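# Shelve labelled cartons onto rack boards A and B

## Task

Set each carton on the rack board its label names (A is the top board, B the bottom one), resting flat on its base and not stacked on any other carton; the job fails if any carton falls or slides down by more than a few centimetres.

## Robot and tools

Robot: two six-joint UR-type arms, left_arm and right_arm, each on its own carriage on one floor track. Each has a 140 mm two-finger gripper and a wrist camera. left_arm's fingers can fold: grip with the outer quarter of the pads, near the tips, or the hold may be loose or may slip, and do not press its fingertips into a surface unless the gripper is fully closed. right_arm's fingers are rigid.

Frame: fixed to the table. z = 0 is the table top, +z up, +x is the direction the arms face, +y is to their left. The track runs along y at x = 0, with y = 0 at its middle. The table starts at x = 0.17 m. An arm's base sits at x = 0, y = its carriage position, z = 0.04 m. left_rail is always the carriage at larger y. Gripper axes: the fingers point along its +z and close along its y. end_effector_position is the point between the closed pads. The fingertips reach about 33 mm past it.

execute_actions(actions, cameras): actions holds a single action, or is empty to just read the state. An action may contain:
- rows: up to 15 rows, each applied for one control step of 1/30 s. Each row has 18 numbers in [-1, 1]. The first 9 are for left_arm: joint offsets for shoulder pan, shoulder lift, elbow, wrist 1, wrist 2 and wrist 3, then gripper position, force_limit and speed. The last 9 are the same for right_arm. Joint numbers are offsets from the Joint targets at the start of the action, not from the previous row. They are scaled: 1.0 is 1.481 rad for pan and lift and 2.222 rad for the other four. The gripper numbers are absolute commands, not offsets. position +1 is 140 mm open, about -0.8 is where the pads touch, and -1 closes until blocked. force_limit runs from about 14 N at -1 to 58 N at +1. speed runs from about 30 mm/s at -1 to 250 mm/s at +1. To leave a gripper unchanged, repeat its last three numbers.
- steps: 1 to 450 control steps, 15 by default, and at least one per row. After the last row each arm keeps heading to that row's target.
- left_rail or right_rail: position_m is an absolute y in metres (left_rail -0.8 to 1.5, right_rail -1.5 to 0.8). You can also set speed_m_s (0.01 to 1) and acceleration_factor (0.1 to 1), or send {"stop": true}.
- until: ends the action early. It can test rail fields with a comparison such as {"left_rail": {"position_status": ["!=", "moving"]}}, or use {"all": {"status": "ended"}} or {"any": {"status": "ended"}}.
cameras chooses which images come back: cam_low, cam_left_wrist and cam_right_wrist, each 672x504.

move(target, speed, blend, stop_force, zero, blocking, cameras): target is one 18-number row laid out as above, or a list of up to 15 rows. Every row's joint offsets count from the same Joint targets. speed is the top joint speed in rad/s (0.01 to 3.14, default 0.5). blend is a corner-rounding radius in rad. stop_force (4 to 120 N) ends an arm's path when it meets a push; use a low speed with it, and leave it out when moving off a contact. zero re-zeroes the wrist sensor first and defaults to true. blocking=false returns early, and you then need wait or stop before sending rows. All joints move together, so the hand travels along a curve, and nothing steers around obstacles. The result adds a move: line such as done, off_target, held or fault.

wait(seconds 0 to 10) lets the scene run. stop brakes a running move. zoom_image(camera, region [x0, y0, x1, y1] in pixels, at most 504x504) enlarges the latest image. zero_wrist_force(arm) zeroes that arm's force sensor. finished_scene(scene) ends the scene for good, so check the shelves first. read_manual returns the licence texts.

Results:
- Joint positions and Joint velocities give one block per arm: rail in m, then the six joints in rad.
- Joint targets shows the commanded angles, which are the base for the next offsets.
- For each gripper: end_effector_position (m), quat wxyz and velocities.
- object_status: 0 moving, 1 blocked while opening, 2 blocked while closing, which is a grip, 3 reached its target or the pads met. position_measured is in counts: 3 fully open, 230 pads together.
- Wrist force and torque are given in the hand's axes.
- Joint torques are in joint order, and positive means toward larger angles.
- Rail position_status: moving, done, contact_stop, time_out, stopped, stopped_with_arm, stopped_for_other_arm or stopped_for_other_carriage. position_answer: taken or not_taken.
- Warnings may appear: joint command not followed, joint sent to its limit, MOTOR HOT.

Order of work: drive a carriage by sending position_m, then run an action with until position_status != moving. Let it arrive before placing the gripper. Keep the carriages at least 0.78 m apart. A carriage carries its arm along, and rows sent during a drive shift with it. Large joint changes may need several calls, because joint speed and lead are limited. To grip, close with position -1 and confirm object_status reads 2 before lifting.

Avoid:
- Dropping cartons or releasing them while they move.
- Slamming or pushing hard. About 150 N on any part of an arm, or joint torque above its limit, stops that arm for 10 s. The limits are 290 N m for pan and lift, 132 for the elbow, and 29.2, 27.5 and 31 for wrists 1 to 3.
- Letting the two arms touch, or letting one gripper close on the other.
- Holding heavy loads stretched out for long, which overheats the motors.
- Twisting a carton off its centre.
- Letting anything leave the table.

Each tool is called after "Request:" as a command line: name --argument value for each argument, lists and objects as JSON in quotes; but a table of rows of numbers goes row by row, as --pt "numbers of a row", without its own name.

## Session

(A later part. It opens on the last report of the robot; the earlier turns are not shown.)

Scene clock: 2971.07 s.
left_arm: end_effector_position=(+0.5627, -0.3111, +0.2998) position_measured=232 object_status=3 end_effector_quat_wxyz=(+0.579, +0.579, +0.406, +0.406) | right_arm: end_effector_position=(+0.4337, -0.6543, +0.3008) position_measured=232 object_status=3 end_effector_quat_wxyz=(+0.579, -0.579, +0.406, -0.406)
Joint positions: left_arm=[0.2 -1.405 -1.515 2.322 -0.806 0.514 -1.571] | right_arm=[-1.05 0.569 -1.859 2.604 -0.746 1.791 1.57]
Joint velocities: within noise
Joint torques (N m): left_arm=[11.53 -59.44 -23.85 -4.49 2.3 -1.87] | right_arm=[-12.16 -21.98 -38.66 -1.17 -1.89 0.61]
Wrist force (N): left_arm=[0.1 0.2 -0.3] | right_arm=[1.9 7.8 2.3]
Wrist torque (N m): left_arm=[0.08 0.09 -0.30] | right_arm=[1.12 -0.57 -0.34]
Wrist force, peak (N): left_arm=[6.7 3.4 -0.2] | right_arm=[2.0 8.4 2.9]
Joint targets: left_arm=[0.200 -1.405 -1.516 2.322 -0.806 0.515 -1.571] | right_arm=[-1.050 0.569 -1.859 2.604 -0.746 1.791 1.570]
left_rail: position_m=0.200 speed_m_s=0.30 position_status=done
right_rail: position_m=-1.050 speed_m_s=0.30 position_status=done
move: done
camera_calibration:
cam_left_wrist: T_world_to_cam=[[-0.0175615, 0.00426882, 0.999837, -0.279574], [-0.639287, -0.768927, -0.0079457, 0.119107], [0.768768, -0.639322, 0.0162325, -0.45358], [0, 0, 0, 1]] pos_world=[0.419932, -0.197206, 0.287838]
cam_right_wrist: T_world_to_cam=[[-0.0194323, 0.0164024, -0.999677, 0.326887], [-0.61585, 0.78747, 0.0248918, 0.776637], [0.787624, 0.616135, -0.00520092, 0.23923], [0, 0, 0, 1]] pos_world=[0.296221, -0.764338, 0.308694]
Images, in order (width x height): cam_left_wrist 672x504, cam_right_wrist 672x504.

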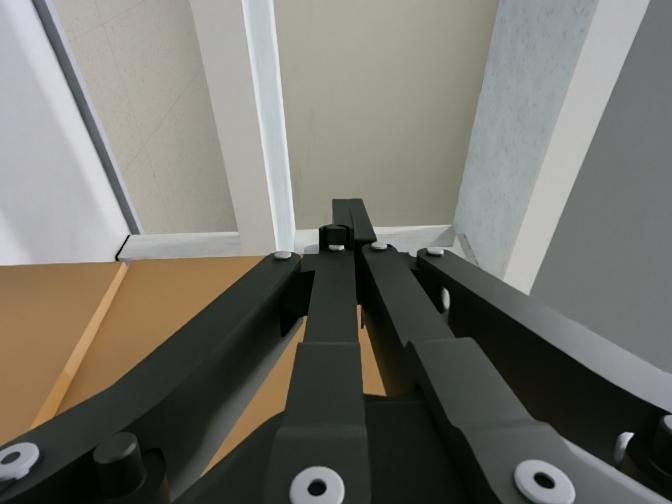

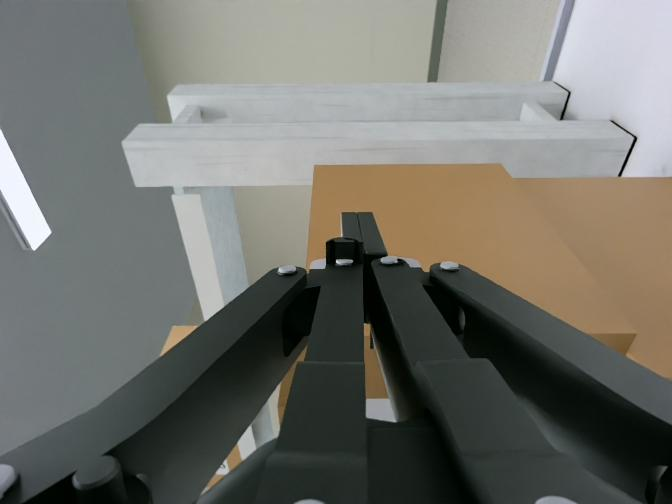

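Request:
move --target '[0, 0, 0, 0, 0, 0, -1, 0, -1, -0.206979, -0.033569, 0.013147, 0.009228, -0.137955, 0, -1, 0, -1]' --speed 0.3 --cameras '[]'

Request:
execute_actions --actions '[{"left_rail": {"position_m": 0.355}, "steps": 120, "until": {"left_rail": {"position_status": ["!=", "moving"]}}}]' --cameras '[]'

Request:
execute_actions --actions '[{"right_rail": {"position_m": -0.995}, "steps": 120, "until": {"right_rail": {"position_status": ["!=", "moving"]}}}]' --cameras '[]'

Request:
move --target '[-0.114478, 0.121319, -0.098567, 0.017705, -0.076302, 0, -1, 0, -1, 0, 0, 0, 0, 0, 0, -1, 0, -1]' --speed 0.25 --cameras '["cam_left_wrist", "cam_right_wrist"]'

Scene clock: 3075.37 s.
left_arm: end_effector_position=(+0.5627, -0.3109, +0.2998) position_measured=232 object_status=3 end_effector_quat_wxyz=(+0.579, +0.579, +0.406, +0.406) | right_arm: end_effector_position=(+0.4923, -0.7071, +0.3002) position_measured=232 object_status=3 end_effector_quat_wxyz=(+0.579, -0.579, +0.406, -0.406)
Joint positions: left_arm=[0.2 -1.405 -1.516 2.322 -0.806 0.515 -1.571] | right_arm=[-1.05 0.262 -1.908 2.633 -0.725 1.485 1.57]
Joint velocities: within noise
Joint torques (N m): left_arm=[12.3 -61.25 -29.58 -2.28 1.62 -1.77] | right_arm=[-17.67 -19.3 -26.03 0.44 -2.86 -0.02]
Wrist force (N): left_arm=[0.0 -0.1 -0.2] | right_arm=[2.4 7.6 2.7]
Wrist torque (N m): left_arm=[0.03 0.11 -0.30] | right_arm=[1.08 -0.63 -0.28]
Wrist force, peak (N): left_arm=[-0.3 -0.2 -0.6] | right_arm=[2.4 8.3 2.7]
Joint targets: left_arm=[0.200 -1.405 -1.516 2.322 -0.806 0.515 -1.571] | right_arm=[-1.050 0.262 -1.908 2.633 -0.725 1.484 1.570]
left_rail: position_m=0.200 speed_m_s=0.30 position_status=done
right_rail: position_m=-1.050 speed_m_s=0.30 position_status=done
move: done
No camera images: "cameras" was empty.

Scene clock: 3076.60 s.
left_arm: end_effector_position=(+0.5627, -0.1561, +0.2998) position_measured=232 object_status=3 end_effector_quat_wxyz=(+0.579, +0.579, +0.406, +0.406) end_effector_velocity=(+0.000, +0.001, +0.000) end_effector_angular_velocity=(+0.001, +0.000, +0.000) | right_arm: end_effector_position=(+0.4923, -0.7071, +0.3002) position_measured=232 object_status=3 end_effector_quat_wxyz=(+0.579, -0.579, +0.406, -0.406)
Joint positions: left_arm=[0.355 -1.405 -1.516 2.322 -0.806 0.515 -1.571] | right_arm=[-1.05 0.262 -1.908 2.633 -0.725 1.484 1.57]
Joint velocities: left_arm=[0.001 0 0.002 -0.001 0 0 0.001] | right_arm=[within noise]
Joint torques (N m): left_arm=[2.7 -50.12 -29.86 -1.07 1.56 -1.87] | right_arm=[-14.64 -19.42 -28.3 0.19 -2.86 0.03]
Wrist force (N): left_arm=[-0.1 0.0 -0.4] | right_arm=[2.4 7.3 2.6]
Wrist torque (N m): left_arm=[0.05 0.14 -0.31] | right_arm=[1.01 -0.65 -0.27]
Wrist force, peak (N): left_arm=[1.4 0.0 -1.0] | right_arm=[2.3 7.9 2.6]
Joint targets: left_arm=[0.355 -1.405 -1.516 2.322 -0.806 0.515 -1.571] | right_arm=[-1.050 0.262 -1.908 2.633 -0.725 1.484 1.570]
Tool commands: left_gripper/position=-1.0 left_gripper/force_limit=+0.0 left_gripper/speed=-1.0 right_gripper/position=-1.0 right_gripper/force_limit=+0.0 right_gripper/speed=-1.0
left_rail: position_m=0.355 speed_m_s=0.30 position_status=done
right_rail: position_m=-1.050 speed_m_s=0.30 position_status=done
No camera images: "cameras" was empty.

Scene clock: 3077.43 s.
left_arm: end_effector_position=(+0.5627, -0.1559, +0.2998) position_measured=232 object_status=3 end_effector_quat_wxyz=(+0.579, +0.579, +0.406, +0.406) | right_arm: end_effector_position=(+0.4923, -0.6523, +0.3002) position_measured=232 object_status=3 end_effector_quat_wxyz=(+0.579, -0.579, +0.406, -0.406) end_effector_velocity=(+0.000, +0.002, +0.000) end_effector_angular_velocity=(-0.001, -0.001, +0.001)
Joint positions: left_arm=[0.355 -1.405 -1.516 2.322 -0.806 0.515 -1.571] | right_arm=[-0.995 0.262 -1.908 2.633 -0.725 1.484 1.57]
Joint velocities: left_arm=[within noise] | right_arm=[0.001 0.001 0 0 0 0 -0.001]
Joint torques (N m): left_arm=[-8.41 -39.59 -30.4 -1.38 0.94 -1.95] | right_arm=[-14.08 -15.88 -30.61 -0.31 -2.09 -0.16]
Wrist force (N): left_arm=[0.0 -0.1 -0.1] | right_arm=[2.7 7.7 2.7]
Wrist torque (N m): left_arm=[0.04 0.11 -0.31] | right_arm=[1.07 -0.70 -0.28]
Wrist force, peak (N): left_arm=[-0.1 -0.2 -0.7] | right_arm=[4.5 7.8 1.9]
Joint targets: left_arm=[0.355 -1.405 -1.516 2.322 -0.806 0.515 -1.571] | right_arm=[-0.995 0.262 -1.908 2.633 -0.725 1.484 1.570]
Tool commands: left_gripper/position=-1.0 left_gripper/force_limit=+0.0 left_gripper/speed=-1.0 right_gripper/position=-1.0 right_gripper/force_limit=+0.0 right_gripper/speed=-1.0
left_rail: position_m=0.355 speed_m_s=0.30 position_status=done
right_rail: position_m=-0.995 speed_m_s=0.30 position_status=done
No camera images: "cameras" was empty.

Scene clock: 3078.83 s.
left_arm: end_effector_position=(+0.4922, -0.3159, +0.2998) position_measured=232 object_status=3 end_effector_quat_wxyz=(+0.579, +0.579, +0.406, +0.406) | right_arm: end_effector_position=(+0.4923, -0.6521, +0.3002) position_measured=232 object_status=3 end_effector_quat_wxyz=(+0.579, -0.579, +0.406, -0.406)
Joint positions: left_arm=[0.355 -1.574 -1.336 2.104 -0.767 0.345 -1.571] | right_arm=[-0.995 0.262 -1.908 2.633 -0.725 1.484 1.57]
Joint velocities: within noise
Joint torques (N m): left_arm=[-12.72 -40.08 -46.57 1.98 -2.7 -2.3] | right_arm=[-13.28 -9.07 -32.93 -0.42 -0.71 -0.17]
Wrist force (N): left_arm=[-0.2 0.0 -0.3] | right_arm=[2.5 7.5 2.5]
Wrist torque (N m): left_arm=[0.06 0.16 -0.30] | right_arm=[1.06 -0.66 -0.28]
Wrist force, peak (N): left_arm=[-3.0 0.1 -0.9] | right_arm=[2.7 7.8 2.7]
Joint targets: left_arm=[0.355 -1.575 -1.336 2.103 -0.767 0.345 -1.571] | right_arm=[-0.995 0.262 -1.908 2.633 -0.725 1.484 1.570]
left_rail: position_m=0.355 speed_m_s=0.30 position_status=done
right_rail: position_m=-0.995 speed_m_s=0.30 position_status=done
move: done
camera_calibration:
cam_left_wrist: T_world_to_cam=[[-0.0176281, 0.00419361, 0.999836, -0.280783], [-0.639334, -0.768887, -0.00804715, 0.0704], [0.768727, -0.639371, 0.0162351, -0.402447], [0, 0, 0, 1]] pos_world=[0.349431, -0.202006, 0.287837]
cam_right_wrist: T_world_to_cam=[[-0.0193711, 0.0163234, -0.999679, 0.327209], [-0.615851, 0.787472, 0.0247919, 0.811044], [0.787624, 0.616134, -0.00520144, 0.191715], [0, 0, 0, 1]] pos_world=[0.354821, -0.762138, 0.307994]
Images, in order (width x height): cam_left_wrist 672x504, cam_right_wrist 672x504.

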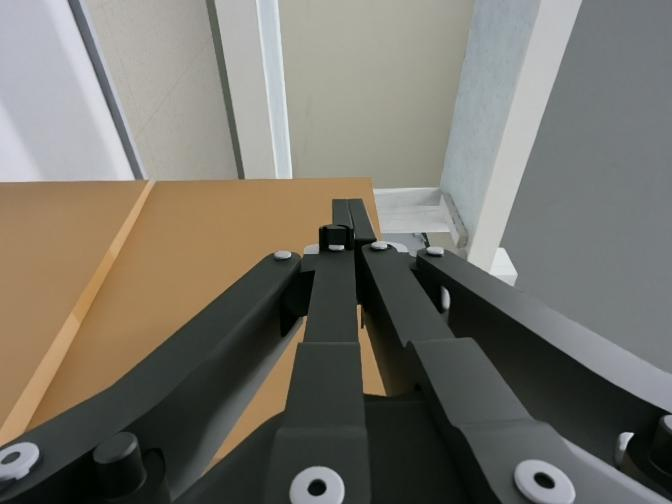

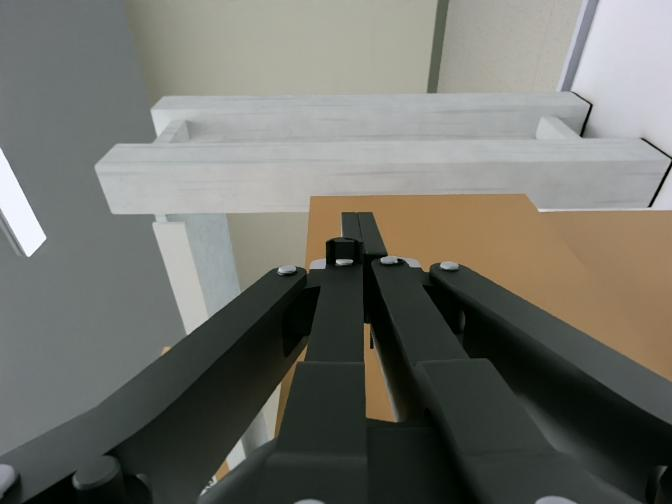

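Request:
move --target '[0.000152, 0.034655, -0.031873, 0.008775, 0.000101, 0, -1, 0, -1, 0.075113, 0.045555, -0.017193, -0.01317, 0.050064, 0, -1, 0, -1]' --speed 0.03 --stop_force 10 --cameras '["cam_left_wrist", "cam_right_wrist"]'

Scene clock: 3087.63 s.
left_arm: end_effector_position=(+0.4922, -0.3491, +0.2999) position_measured=232 object_status=3 end_effector_quat_wxyz=(+0.579, +0.579, +0.406, +0.406) | right_arm: end_effector_position=(+0.4926, -0.6288, +0.3003) position_measured=232 object_status=3 end_effector_quat_wxyz=(+0.579, -0.579, +0.406, -0.406)
Joint positions: left_arm=[0.355 -1.574 -1.291 2.041 -0.75 0.345 -1.571] | right_arm=[-0.995 0.356 -1.851 2.601 -0.75 1.578 1.57]
Joint velocities: within noise
Joint torques (N m): left_arm=[3.76 -80 -27.97 -3.31 2.17 -2.11] | right_arm=[-10.84 -23.03 -28.34 -0.23 -6.39 -0.4]
Wrist force (N): left_arm=[6.5 4.2 -4.4] | right_arm=[10.5 8.9 -0.7]
Wrist torque (N m): left_arm=[-0.08 0.33 -0.36] | right_arm=[1.15 -0.50 -0.35]
Wrist force, peak (N): left_arm=[11.7 6.5 -8.4] | right_arm=[13.5 6.3 -5.1]
Joint targets: left_arm=[0.355 -1.574 -1.291 2.041 -0.750 0.345 -1.571] | right_arm=[-0.995 0.356 -1.851 2.601 -0.750 1.578 1.570]
left_rail: position_m=0.355 speed_m_s=0.30 position_status=done
right_rail: position_m=-0.995 speed_m_s=0.30 position_status=done
move: contact (left_arm, right_arm); right_arm: the shoulder pan is farthest, 0.017 rad from its target
camera_calibration:
cam_left_wrist: T_world_to_cam=[[-0.0176281, 0.00419361, 0.999836, -0.280646], [-0.639334, -0.768887, -0.00804715, 0.044809], [0.768727, -0.639371, 0.0162351, -0.423597], [0, 0, 0, 1]] pos_world=[0.349331, -0.235206, 0.287837]
cam_right_wrist: T_world_to_cam=[[-0.0193687, 0.0163258, -0.999679, 0.327033], [-0.615741, 0.787559, 0.0247916, 0.792822], [0.787711, 0.616023, -0.00520153, 0.17695], [0, 0, 0, 1]] pos_world=[0.355122, -0.738739, 0.308194]
Images, in order (width x height): cam_left_wrist 672x504, cam_right_wrist 672x504.

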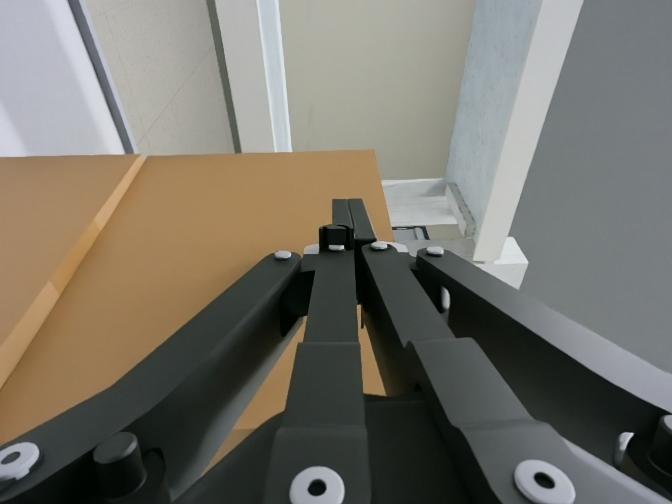

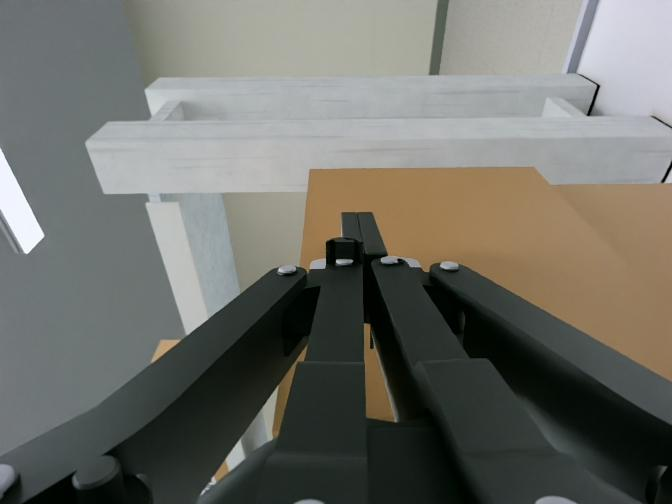

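Request:
move --target '[0.000009, 0.002173, -0.002035, 0.000586, 0.000006, 0, -1, 0, -1, 0.00611, 0.003781, -0.001499, -0.001021, 0.004073, 0, -1, 0, -1]' --speed 0.01 --cameras '[]'

Scene clock: 3102.83 s.
left_arm: end_effector_position=(+0.4922, -0.3514, +0.2999) position_measured=232 object_status=3 end_effector_quat_wxyz=(+0.579, +0.579, +0.406, +0.406) | right_arm: end_effector_position=(+0.4926, -0.6264, +0.3003) position_measured=232 object_status=3 end_effector_quat_wxyz=(+0.579, -0.579, +0.406, -0.406)
Joint positions: left_arm=[0.355 -1.574 -1.288 2.037 -0.749 0.345 -1.571] | right_arm=[-0.995 0.365 -1.846 2.598 -0.752 1.587 1.57]
Joint velocities: within noise
Joint torques (N m): left_arm=[-13.38 -28.38 -59.73 -0.01 6.43 -2.05] | right_arm=[28.11 5.59 -46.1 -7.65 -4.74 -0.26]
Wrist force (N): left_arm=[35.0 15.4 -22.2] | right_arm=[38.4 0.1 -19.1]
Wrist torque (N m): left_arm=[-0.31 1.20 -0.50] | right_arm=[1.37 0.04 -0.24]
Wrist force, peak (N): left_arm=[35.0 15.4 -22.2] | right_arm=[38.4 0.1 -19.1]
Joint targets: left_arm=[0.355 -1.574 -1.288 2.037 -0.749 0.345 -1.571] | right_arm=[-0.995 0.365 -1.846 2.598 -0.752 1.587 1.570]
left_rail: position_m=0.355 speed_m_s=0.30 position_status=done
right_rail: position_m=-0.995 speed_m_s=0.30 position_status=done
move: done
No camera images: "cameras" was empty.

Request:
execute_actions --actions '[]' --cameras '["cam_left_wrist", "cam_right_wrist"]'

Scene clock: 3130.60 s.
left_arm: end_effector_position=(+0.4921, -0.3515, +0.2999) position_measured=232 object_status=3 end_effector_quat_wxyz=(+0.579, +0.579, +0.406, +0.406) | right_arm: end_effector_position=(+0.4926, -0.6264, +0.3003) position_measured=232 object_status=3 end_effector_quat_wxyz=(+0.579, -0.579, +0.406, -0.406)
Joint positions: left_arm=[0.355 -1.574 -1.288 2.037 -0.749 0.345 -1.571] | right_arm=[-0.995 0.365 -1.846 2.598 -0.752 1.587 1.57]
Joint velocities: within noise
Joint torques (N m): left_arm=[-12.32 -29.88 -58.15 -0.99 18.73 -1.88] | right_arm=[27.06 4.99 -43.34 -7.09 -5.24 -0.39]
Wrist force (N): left_arm=[36.4 15.5 -22.7] | right_arm=[39.3 1.5 -18.8]
Wrist torque (N m): left_arm=[-0.36 1.25 -0.51] | right_arm=[1.40 0.10 -0.25]
Wrist force, peak (N): left_arm=[36.4 16.3 -23.1] | right_arm=[39.8 1.9 -18.9]
Joint targets: left_arm=[0.355 -1.574 -1.288 2.037 -0.749 0.345 -1.571] | right_arm=[-0.995 0.365 -1.846 2.598 -0.752 1.587 1.570]
Tool commands: left_gripper/position=-1.0 left_gripper/force_limit=+0.0 left_gripper/speed=-1.0 right_gripper/position=-1.0 right_gripper/force_limit=+0.0 right_gripper/speed=-1.0
left_rail: position_m=0.355 speed_m_s=0.30 position_status=done
right_rail: position_m=-0.995 speed_m_s=0.30 position_status=done
camera_calibration:
cam_left_wrist: T_world_to_cam=[[-0.0176281, 0.00419361, 0.999836, -0.280635], [-0.639334, -0.768887, -0.00804715, 0.0428868], [0.768727, -0.639371, 0.0162351, -0.425196], [0, 0, 0, 1]] pos_world=[0.349331, -0.237706, 0.287837]
cam_right_wrist: T_world_to_cam=[[-0.0193687, 0.0163258, -0.999679, 0.326994], [-0.615741, 0.787559, 0.0247916, 0.790932], [0.787711, 0.616023, -0.00520153, 0.175472], [0, 0, 0, 1]] pos_world=[0.355122, -0.736339, 0.308194]
Images, in order (width x height): cam_left_wrist 672x504, cam_right_wrist 672x504.

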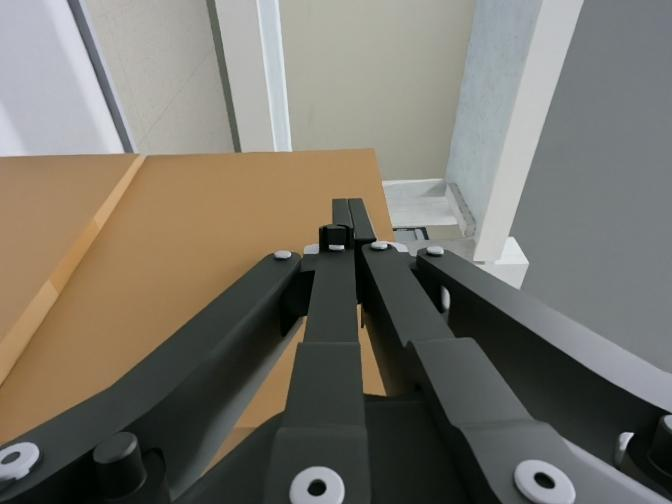

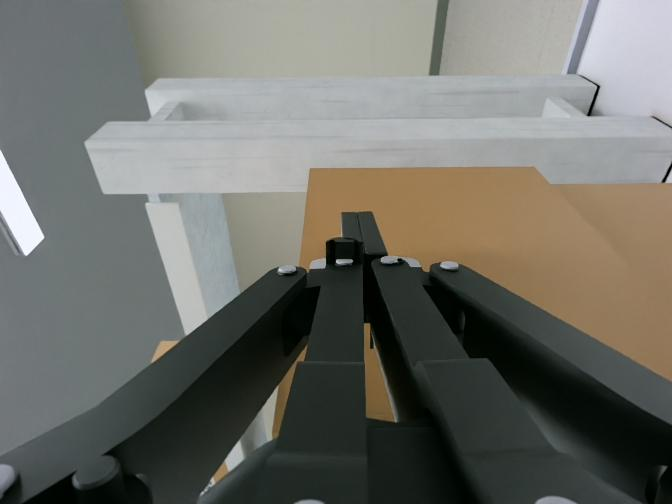

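Request:
move --target '[0, -0.008289, -0.002928, 0.008453, 0, 0, -1, 0, -1, 0, -0.014175, -0.005029, 0.014477, 0, 0, -1, 0, -1]' --speed 0.02 --cameras '["cam_left_wrist", "cam_right_wrist"]'

Scene clock: 3158.67 s.
left_arm: end_effector_position=(+0.4921, -0.3516, +0.3098) position_measured=232 object_status=3 end_effector_quat_wxyz=(+0.579, +0.579, +0.406, +0.406) | right_arm: end_effector_position=(+0.4926, -0.6264, +0.3102) position_measured=232 object_status=3 end_effector_quat_wxyz=(+0.579, -0.579, +0.406, -0.406)
Joint positions: left_arm=[0.355 -1.574 -1.3 2.031 -0.73 0.345 -1.571] | right_arm=[-0.995 0.365 -1.867 2.586 -0.72 1.587 1.57]
Joint velocities: within noise
Joint torques (N m): left_arm=[-7.66 -89.88 -74.8 -1.74 15.09 -1.58] | right_arm=[27.57 -26.72 -55.41 -3.39 -5.98 -0.3]
Wrist force (N): left_arm=[33.9 -10.7 -11.7] | right_arm=[36.9 18.1 -8.4]
Wrist torque (N m): left_arm=[0.43 1.29 -0.20] | right_arm=[0.79 0.17 -0.42]
Wrist force, peak (N): left_arm=[36.6 16.2 -23.1] | right_arm=[39.5 1.0 -19.3]
Joint targets: left_arm=[0.355 -1.574 -1.300 2.030 -0.730 0.345 -1.571] | right_arm=[-0.995 0.365 -1.867 2.586 -0.720 1.587 1.570]
left_rail: position_m=0.355 speed_m_s=0.30 position_status=done
right_rail: position_m=-0.995 speed_m_s=0.30 position_status=done
move: done
camera_calibration:
cam_left_wrist: T_world_to_cam=[[-0.0176281, 0.00419361, 0.999836, -0.290634], [-0.639334, -0.768887, -0.00804715, 0.0429672], [0.768727, -0.639371, 0.0162351, -0.425358], [0, 0, 0, 1]] pos_world=[0.349331, -0.237706, 0.297837]
cam_right_wrist: T_world_to_cam=[[-0.0193687, 0.0163258, -0.999679, 0.336891], [-0.615741, 0.787559, 0.0247916, 0.790687], [0.787711, 0.616023, -0.00520153, 0.175523], [0, 0, 0, 1]] pos_world=[0.355122, -0.736339, 0.318094]
Images, in order (width x height): cam_left_wrist 672x504, cam_right_wrist 672x504.

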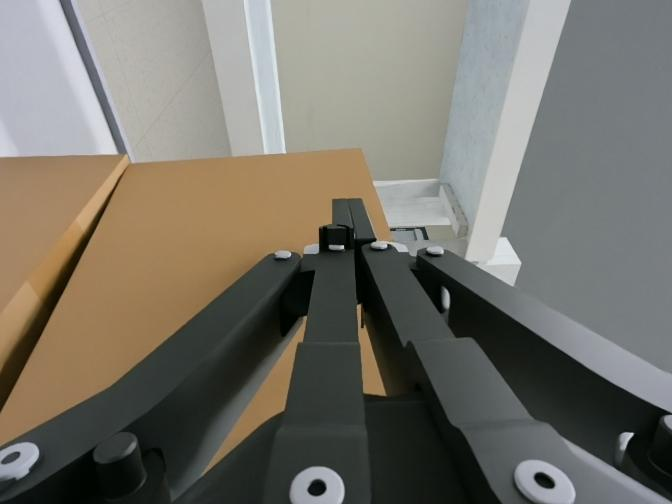

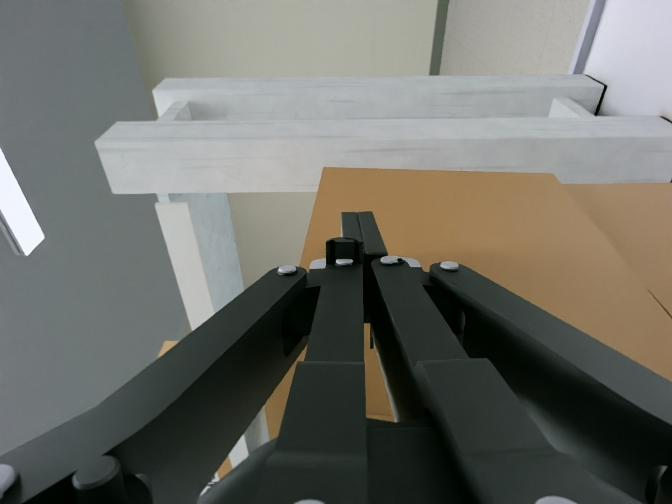

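Request:
zoom_image --camera "cam_left_wrist" --region '[0, 100, 420, 415]'

Request:
zoom_image --camera "cam_right_wrist" --region '[260, 130, 672, 440]'

Scaled by 1.200.

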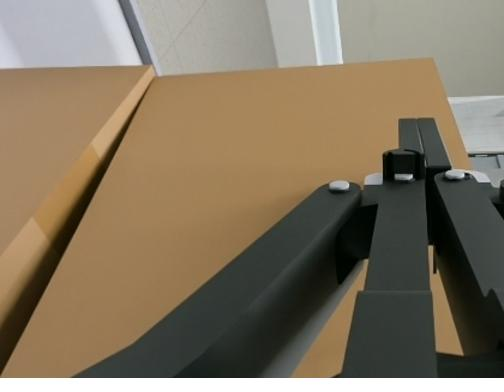

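Scaled by 1.223.

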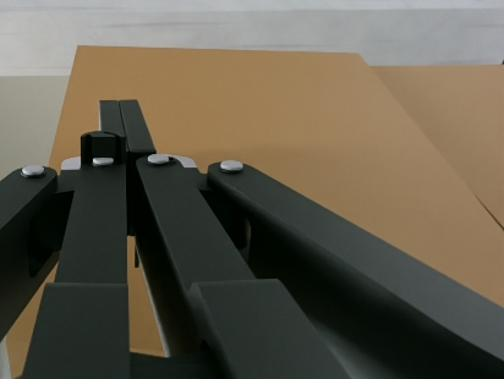

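Request:
move --pt "0 -0.0231 -0.010045 0.025441 0 0 -1 0 -1 0.001508 -0.037128 -0.016303 0.04105 0.001005 0 -1 0 -1" --pt "-0.000177 -0.077045 0.01921 0.032142 -0.000118 0 -1 0 -1 0.095411 0.008924 -0.050099 0.044152 0.063593 0 -1 0 -1" --pt "-0.00038 -0.133188 0.046256 0.042516 -0.000253 0 -1 0 -1 0.171334 0.05124 -0.084786 0.050638 0.114197 0 -1 0 -1" --speed 0.08 --blend 0.01 --cameras '["cam_left_wrist", "cam_right_wrist"]'

Scene clock: 3358.30 s.
left_arm: end_effector_position=(+0.4922, -0.2669, +0.3724) position_measured=232 object_status=3 end_effector_quat_wxyz=(+0.579, +0.579, +0.406, +0.406) | right_arm: end_effector_position=(+0.4925, -0.5422, +0.3728) position_measured=232 object_status=3 end_effector_quat_wxyz=(+0.579, -0.579, +0.406, -0.406)
Joint positions: left_arm=[0.355 -1.575 -1.497 2.133 -0.635 0.345 -1.571] | right_arm=[-0.995 0.619 -1.791 2.398 -0.607 1.841 1.57]
Joint velocities: within noise
Joint torques (N m): left_arm=[-29.6 -68.34 -51.01 -1.59 5.19 -2] | right_arm=[28.59 -16.96 -59.41 -3.54 -3.49 -0.56]
Wrist force (N): left_arm=[29.5 -9.6 -11.1] | right_arm=[32.3 17.5 -7.6]
Wrist torque (N m): left_arm=[0.44 1.19 -0.21] | right_arm=[0.79 0.06 -0.43]
Wrist force, peak (N): left_arm=[41.6 -10.6 -14.6] | right_arm=[45.8 17.3 -11.7]
Joint targets: left_arm=[0.355 -1.575 -1.497 2.133 -0.635 0.345 -1.571] | right_arm=[-0.995 0.619 -1.791 2.398 -0.607 1.841 1.570]
left_rail: position_m=0.355 speed_m_s=0.30 position_status=done
right_rail: position_m=-0.995 speed_m_s=0.30 position_status=done
move: done
camera_calibration:
cam_left_wrist: T_world_to_cam=[[-0.0176281, 0.00419361, 0.999836, -0.353478], [-0.639334, -0.768887, -0.00804715, 0.108595], [0.768727, -0.639371, 0.0162351, -0.372218], [0, 0, 0, 1]] pos_world=[0.349331, -0.153006, 0.360337]
cam_right_wrist: T_world_to_cam=[[-0.0194318, 0.0164036, -0.999677, 0.39807], [-0.615802, 0.787508, 0.0248922, 0.722853], [0.787661, 0.616086, -0.00520131, 0.124099], [0, 0, 0, 1]] pos_world=[0.355121, -0.652238, 0.380594]
Images, in order (width x height): cam_left_wrist 672x504, cam_right_wrist 672x504.

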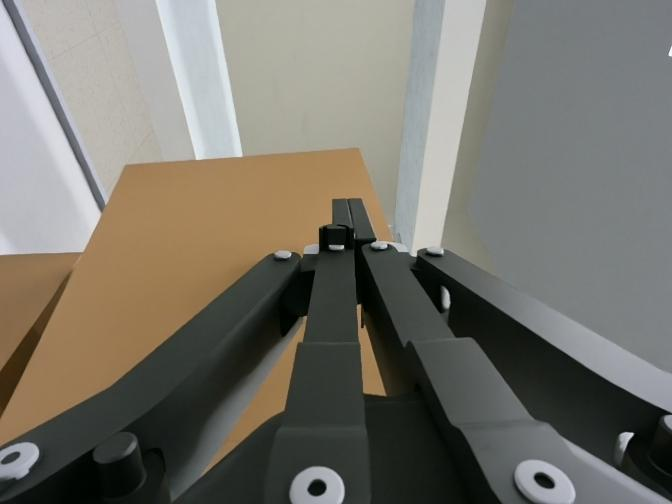

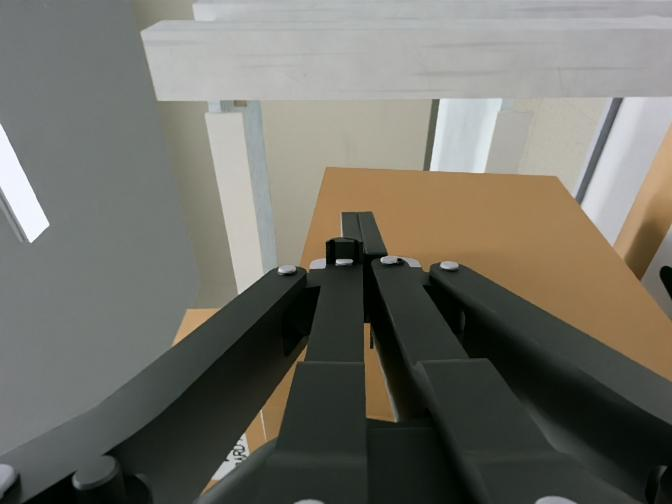

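Request:
move --pt "0 0.00084 -0.000614 0.000054 0 0 -1 0 -1 0.001317 0.001074 -0.00051 -0.000205 0.000878 0 -1 0 -1" --pt "-0.000232 -0.057598 0.024182 0.014207 -0.000155 0 -1 0 -1 0.063825 0.041207 -0.036277 0.008807 0.04254 0 -1 0 -1" --pt "-0.000516 -0.11826 0.046376 0.032446 -0.000344 0 -1 0 -1 0.11602 0.079942 -0.073008 0.019721 0.077329 0 -1 0 -1" --speed 0.08 --blend 0.001 --cameras '["cam_left_wrist", "cam_right_wrist"]'

Scene clock: 3391.73 s.
left_arm: end_effector_position=(+0.4922, -0.1831, +0.4049) position_measured=232 object_status=3 end_effector_quat_wxyz=(+0.579, +0.579, +0.406, +0.406) | right_arm: end_effector_position=(+0.4925, -0.4570, +0.4052) position_measured=232 object_status=3 end_effector_quat_wxyz=(+0.579, -0.579, +0.406, -0.406)
Joint positions: left_arm=[0.355 -1.576 -1.672 2.236 -0.563 0.344 -1.571] | right_arm=[-0.995 0.79 -1.673 2.236 -0.563 2.013 1.57]
Joint velocities: within noise
Joint torques (N m): left_arm=[-36.07 -50.28 -56.27 -2.24 6.87 -1.71] | right_arm=[35.57 -24.4 -63.31 -3.84 -5.06 -0.53]
Wrist force (N): left_arm=[38.0 -10.8 -13.4] | right_arm=[40.4 18.3 -9.9]
Wrist torque (N m): left_arm=[0.41 1.35 -0.22] | right_arm=[0.73 0.30 -0.39]
Wrist force, peak (N): left_arm=[38.0 -10.8 -13.4] | right_arm=[40.5 18.6 -10.0]
Joint targets: left_arm=[0.355 -1.576 -1.673 2.236 -0.563 0.344 -1.571] | right_arm=[-0.995 0.791 -1.673 2.236 -0.563 2.013 1.570]
left_rail: position_m=0.355 speed_m_s=0.30 position_status=done
right_rail: position_m=-0.995 speed_m_s=0.30 position_status=done
move: done
camera_calibration:
cam_left_wrist: T_world_to_cam=[[-0.0176281, 0.00419361, 0.999836, -0.386322], [-0.639334, -0.768887, -0.00804715, 0.173276], [0.768727, -0.639371, 0.0162351, -0.319307], [0, 0, 0, 1]] pos_world=[0.349431, -0.0693058, 0.392837]
cam_right_wrist: T_world_to_cam=[[-0.0194323, 0.0164024, -0.999677, 0.42916], [-0.61585, 0.78747, 0.0248918, 0.654883], [0.787624, 0.616135, -0.00520092, 0.0718972], [0, 0, 0, 1]] pos_world=[0.355021, -0.567038, 0.413094]
Images, in order (width x height): cam_left_wrist 672x504, cam_right_wrist 672x504.

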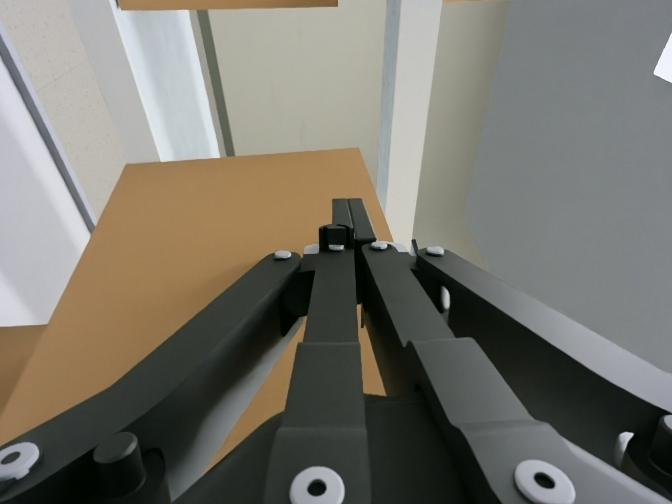

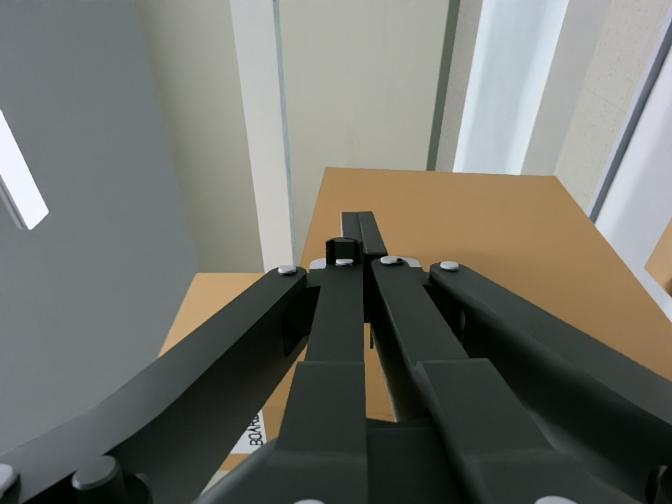

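Request:
move --pt "0.087516 0.030266 -0.018146 -0.002027 0.058331 0 -1 0 -1 -0.059539 0.030266 -0.018146 -0.002027 -0.039684 0 -1 0 -1" --pt "0.168355 0.065414 -0.040649 -0.00295 0.112211 0 -1 0 -1 -0.110274 0.065414 -0.040649 -0.00295 -0.0735 0 -1 0 -1" --pt "0.241648 0.103998 -0.067142 -0.002175 0.161063 0 -1 0 -1 -0.153289 0.103998 -0.067142 -0.002175 -0.10217 0 -1 0 -1" --pt "0.307295 0.14497 -0.09731 0.000685 0.204817 0 -1 0 -1 -0.189756 0.14497 -0.09731 0.000685 -0.126475 0 -1 0 -1" --pt "0.365679 0.187638 -0.130916 0.005853 0.243731 0 -1 0 -1 -0.220767 0.187638 -0.130916 0.005853 -0.147145 0 -1 0 -1" --speed 0.1 --blend 0.01

Scene clock: 3466.27 s.
left_arm: end_effector_position=(+0.7736, -0.1831, +0.4048) position_measured=232 object_status=3 end_effector_quat_wxyz=(+0.579, +0.579, +0.406, +0.406) | right_arm: end_effector_position=(+0.7740, -0.4570, +0.4052) position_measured=232 object_status=3 end_effector_quat_wxyz=(+0.579, -0.579, +0.406, -0.406)
Joint positions: left_arm=[0.355 -1.034 -1.395 1.946 -0.55 0.885 -1.571] | right_arm=[-0.995 0.464 -1.395 1.945 -0.55 1.686 1.57]
Joint velocities: within noise
Joint torques (N m): left_arm=[-13.28 -44.4 -77.45 -3.59 19.33 -1.43] | right_arm=[17.01 -57.76 -58.94 -3.55 -19.11 -0.09]
Wrist force (N): left_arm=[34.5 -9.9 -12.5] | right_arm=[37.3 17.2 -9.3]
Wrist torque (N m): left_arm=[0.44 1.28 -0.22] | right_arm=[0.72 0.14 -0.42]
Wrist force, peak (N): left_arm=[45.8 -11.0 -16.0] | right_arm=[49.3 19.1 -12.7]
Joint targets: left_arm=[0.355 -1.034 -1.395 1.945 -0.550 0.885 -1.571] | right_arm=[-0.995 0.464 -1.395 1.945 -0.550 1.686 1.570]
left_rail: position_m=0.355 speed_m_s=0.30 position_status=done
right_rail: position_m=-0.995 speed_m_s=0.30 position_status=done
move: done
camera_calibration:
cam_left_wrist: T_world_to_cam=[[-0.0174227, 0.00427826, 0.999839, -0.381489], [-0.639289, -0.768926, -0.00784972, 0.353089], [0.768769, -0.639323, 0.0161318, -0.535469], [0, 0, 0, 1]] pos_world=[0.630731, -0.0692059, 0.392838]
cam_right_wrist: T_world_to_cam=[[-0.0195114, 0.0163412, -0.999676, 0.434645], [-0.615848, 0.787472, 0.0248924, 0.828244], [0.787623, 0.616134, -0.00530092, -0.149777], [0, 0, 0, 1]] pos_world=[0.636521, -0.567038, 0.413093]

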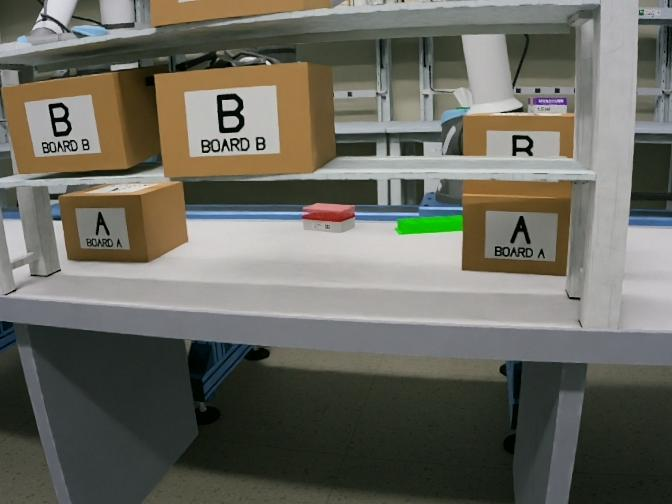

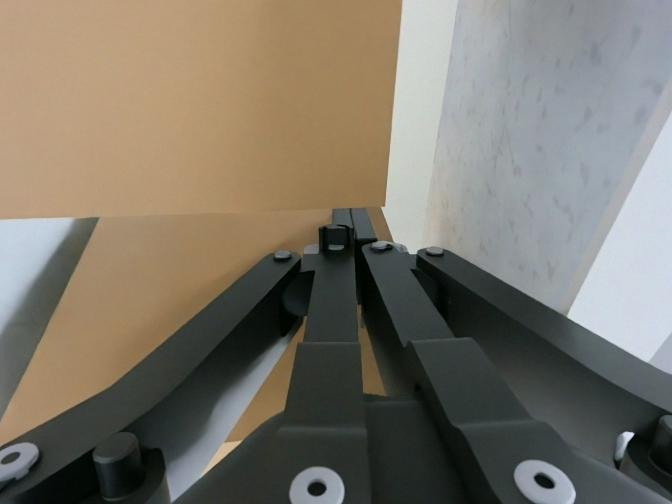

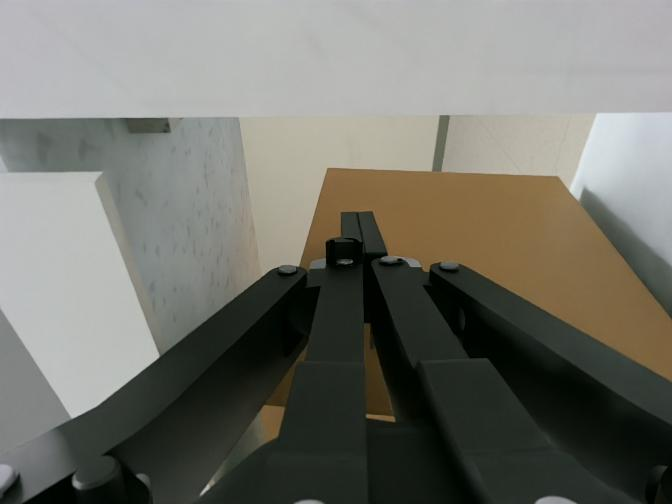

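Request:
move --target '[0, 0.009528, 0.006162, -0.012513, 0, 0, -1, 0, -1, 0, 0.009528, 0.006162, -0.012513, 0, 0, -1, 0, -1]' --speed 0.03 --cameras '["cam_low"]'

Scene clock: 3486.53 s.
left_arm: end_effector_position=(+0.7737, -0.1830, +0.3899) position_measured=232 object_status=3 end_effector_quat_wxyz=(+0.579, +0.579, +0.406, +0.406) | right_arm: end_effector_position=(+0.7741, -0.4570, +0.3903) position_measured=232 object_status=3 end_effector_quat_wxyz=(+0.579, -0.579, +0.406, -0.406)
Joint positions: left_arm=[0.355 -1.034 -1.381 1.959 -0.578 0.885 -1.571] | right_arm=[-0.995 0.464 -1.381 1.958 -0.578 1.686 1.57]
Joint velocities: within noise
Joint torques (N m): left_arm=[-17.28 -45.1 -54.84 -13.73 17.84 -1.36] | right_arm=[16.27 -55.45 -43.41 -14.94 -17.49 -0.18]
Wrist force (N): left_arm=[33.7 -9.9 -12.2] | right_arm=[36.6 17.0 -9.3]
Wrist torque (N m): left_arm=[0.39 1.28 -0.21] | right_arm=[0.86 0.13 -0.41]
Wrist force, peak (N): left_arm=[34.6 -10.7 -12.3] | right_arm=[37.7 18.2 -8.9]
Joint targets: left_arm=[0.355 -1.034 -1.380 1.959 -0.578 0.885 -1.571] | right_arm=[-0.995 0.464 -1.380 1.959 -0.578 1.686 1.570]
left_rail: position_m=0.355 speed_m_s=0.30 position_status=done
right_rail: position_m=-0.995 speed_m_s=0.30 position_status=done
move: done
Images, in order (width x height): cam_low 672x504.

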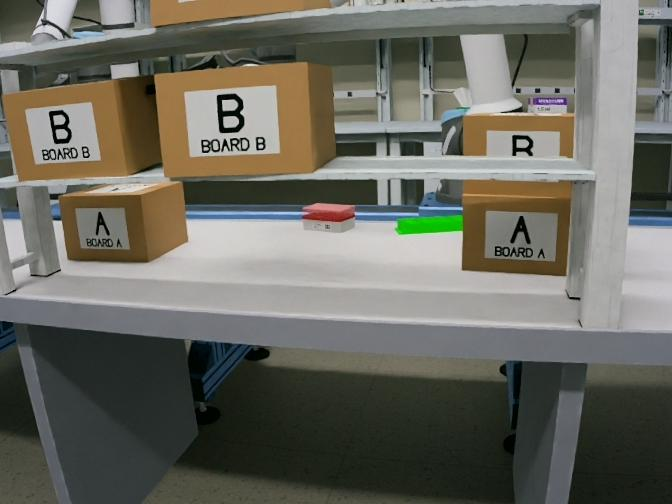

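Request:
move --target '[0, 0.006612, 0.003953, -0.008359, 0, 0, -1, 0, -1, 0, 0.006612, 0.003953, -0.008359, 0, 0, -1, 0, -1]' --speed 0.02

Scene clock: 3497.70 s.
left_arm: end_effector_position=(+0.7737, -0.1830, +0.3801) position_measured=232 object_status=3 end_effector_quat_wxyz=(+0.579, +0.579, +0.406, +0.406) | right_arm: end_effector_position=(+0.7741, -0.4570, +0.3805) position_measured=232 object_status=3 end_effector_quat_wxyz=(+0.579, -0.579, +0.406, -0.406)
Joint positions: left_arm=[0.355 -1.034 -1.371 1.968 -0.597 0.885 -1.571] | right_arm=[-0.995 0.464 -1.371 1.967 -0.597 1.686 1.57]
Joint velocities: within noise
Joint torques (N m): left_arm=[-22.77 -22.04 -39.81 -6.75 16.67 -1.17] | right_arm=[18.26 -45.6 -35.64 -10.63 -16.28 -0.24]
Wrist force (N): left_arm=[36.7 11.6 -19.3] | right_arm=[40.5 6.6 -14.5]
Wrist torque (N m): left_arm=[-0.31 1.31 -0.46] | right_arm=[1.26 0.12 -0.28]
Wrist force, peak (N): left_arm=[37.1 11.7 -19.2] | right_arm=[40.8 8.3 -14.2]
Joint targets: left_arm=[0.355 -1.034 -1.371 1.968 -0.597 0.885 -1.571] | right_arm=[-0.995 0.464 -1.371 1.967 -0.597 1.686 1.570]
left_rail: position_m=0.355 speed_m_s=0.30 position_status=done
right_rail: position_m=-0.995 speed_m_s=0.30 position_status=done
move: done
camera_calibration:
cam_left_wrist: T_world_to_cam=[[-0.0175876, 0.00454921, 0.999835, -0.356566], [-0.639231, -0.768975, -0.00774556, 0.352944], [0.768813, -0.639262, 0.0164324, -0.535357], [0, 0, 0, 1]] pos_world=[0.630932, -0.0692062, 0.368038]
cam_right_wrist: T_world_to_cam=[[-0.0192125, 0.0164469, -0.99968, 0.409727], [-0.615807, 0.787507, 0.0247912, 0.828956], [0.787663, 0.616086, -0.00500185, -0.150157], [0, 0, 0, 1]] pos_world=[0.636622, -0.567038, 0.388295]

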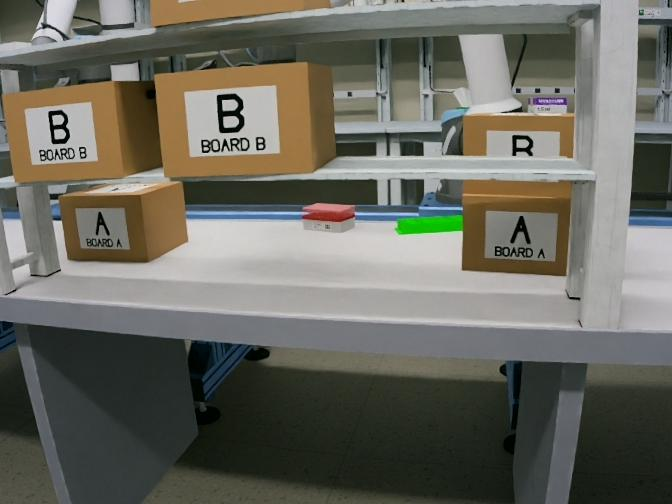

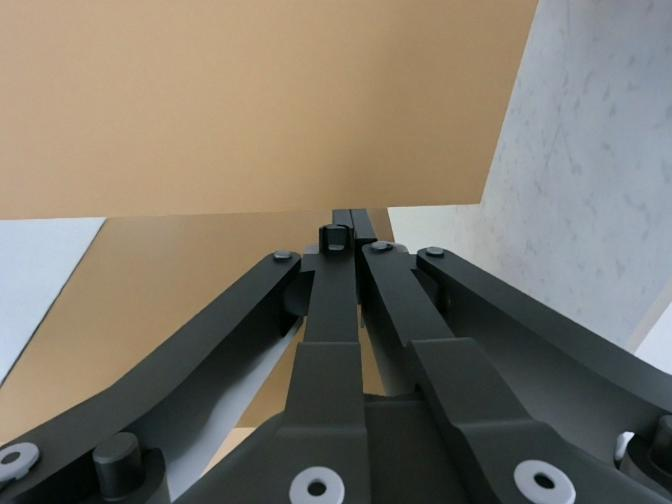

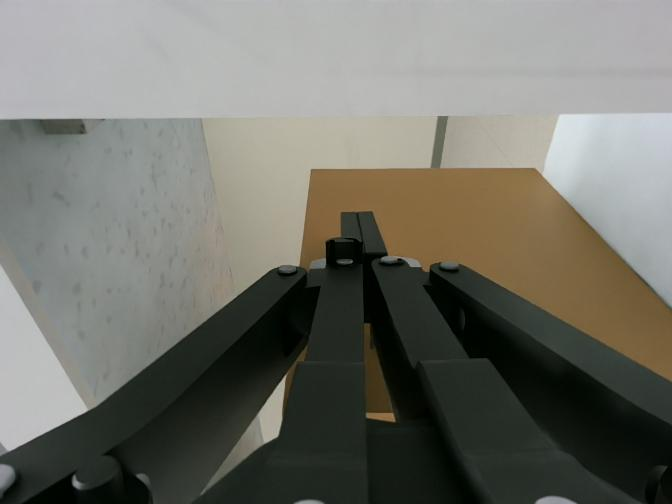

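Request:
move --pt "0 -0.00086 -0.000514 0.001087 0 0 -1 0 -1 0 -0.00086 -0.000514 0.001087 0 0 -1 0 -1" --pt "0.0019 -0.0027 0.00095 0.000777 0.001266 0 -1 0 -1 -0.0033 -0.0027 0.00095 0.000777 -0.0022 0 -1 0 -1" --pt "0.009496 -0.012026 0.008753 -0.000738 0.006329 0 -1 0 -1 -0.016508 -0.012026 0.008753 -0.000738 -0.011003 0 -1 0 -1" --speed '[0.01, 0.015, 0.05]'

Scene clock: 3533.53 s.
left_arm: end_effector_position=(+0.7737, -0.1671, +0.3811) position_measured=232 object_status=3 end_effector_quat_wxyz=(+0.579, +0.579, +0.406, +0.406) | right_arm: end_effector_position=(+0.7741, -0.4729, +0.3815) position_measured=232 object_status=3 end_effector_quat_wxyz=(+0.579, -0.579, +0.406, -0.406)
Joint positions: left_arm=[0.355 -1.02 -1.388 1.987 -0.598 0.899 -1.571] | right_arm=[-0.995 0.439 -1.388 1.987 -0.598 1.662 1.57]
Joint velocities: within noise
Joint torques (N m): left_arm=[11.09 -81.78 -30.6 -5.84 2.28 -0.81] | right_arm=[-14.61 -74.32 -29.01 -7.63 -3.4 -0.44]
Wrist force (N): left_arm=[0.1 -0.1 -0.2] | right_arm=[-0.6 9.9 1.1]
Wrist torque (N m): left_arm=[0.01 0.09 -0.30] | right_arm=[1.59 -0.04 -0.33]
Wrist force, peak (N): left_arm=[37.0 15.4 -20.6] | right_arm=[40.9 5.3 -15.3]
Joint targets: left_arm=[0.355 -1.020 -1.388 1.987 -0.598 0.899 -1.571] | right_arm=[-0.995 0.439 -1.388 1.987 -0.598 1.661 1.570]
left_rail: position_m=0.355 speed_m_s=0.30 position_status=done
right_rail: position_m=-0.995 speed_m_s=0.30 position_status=done
move: done
camera_calibration:
cam_left_wrist: T_world_to_cam=[[-0.017423, 0.00427932, 0.999839, -0.357857], [-0.639231, -0.768975, -0.00784788, 0.365217], [0.768818, -0.639265, 0.0161333, -0.525103], [0, 0, 0, 1]] pos_world=[0.630932, -0.0533059, 0.369138]
cam_right_wrist: T_world_to_cam=[[-0.0195108, 0.0163424, -0.999676, 0.411215], [-0.6158, 0.787509, 0.0248927, 0.841408], [0.787661, 0.616086, -0.0053013, -0.140237], [0, 0, 0, 1]] pos_world=[0.636621, -0.582938, 0.389393]

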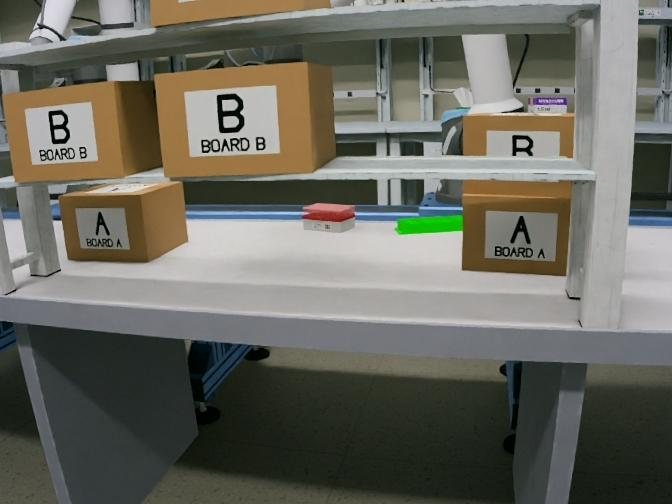

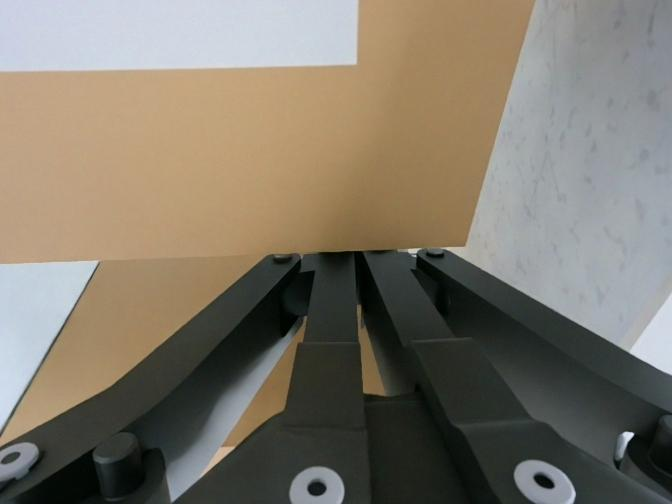

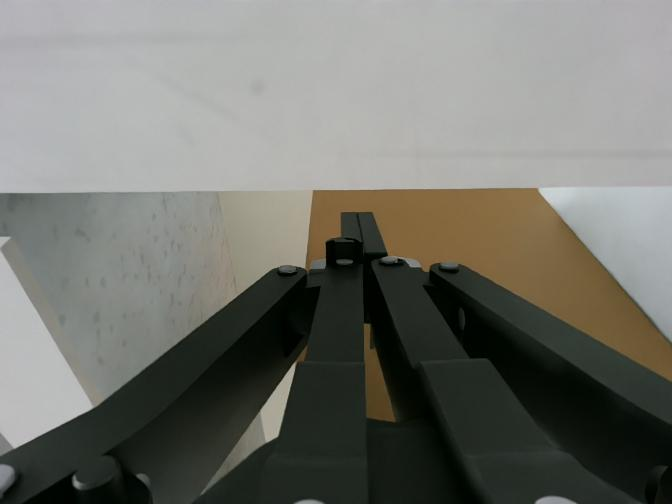

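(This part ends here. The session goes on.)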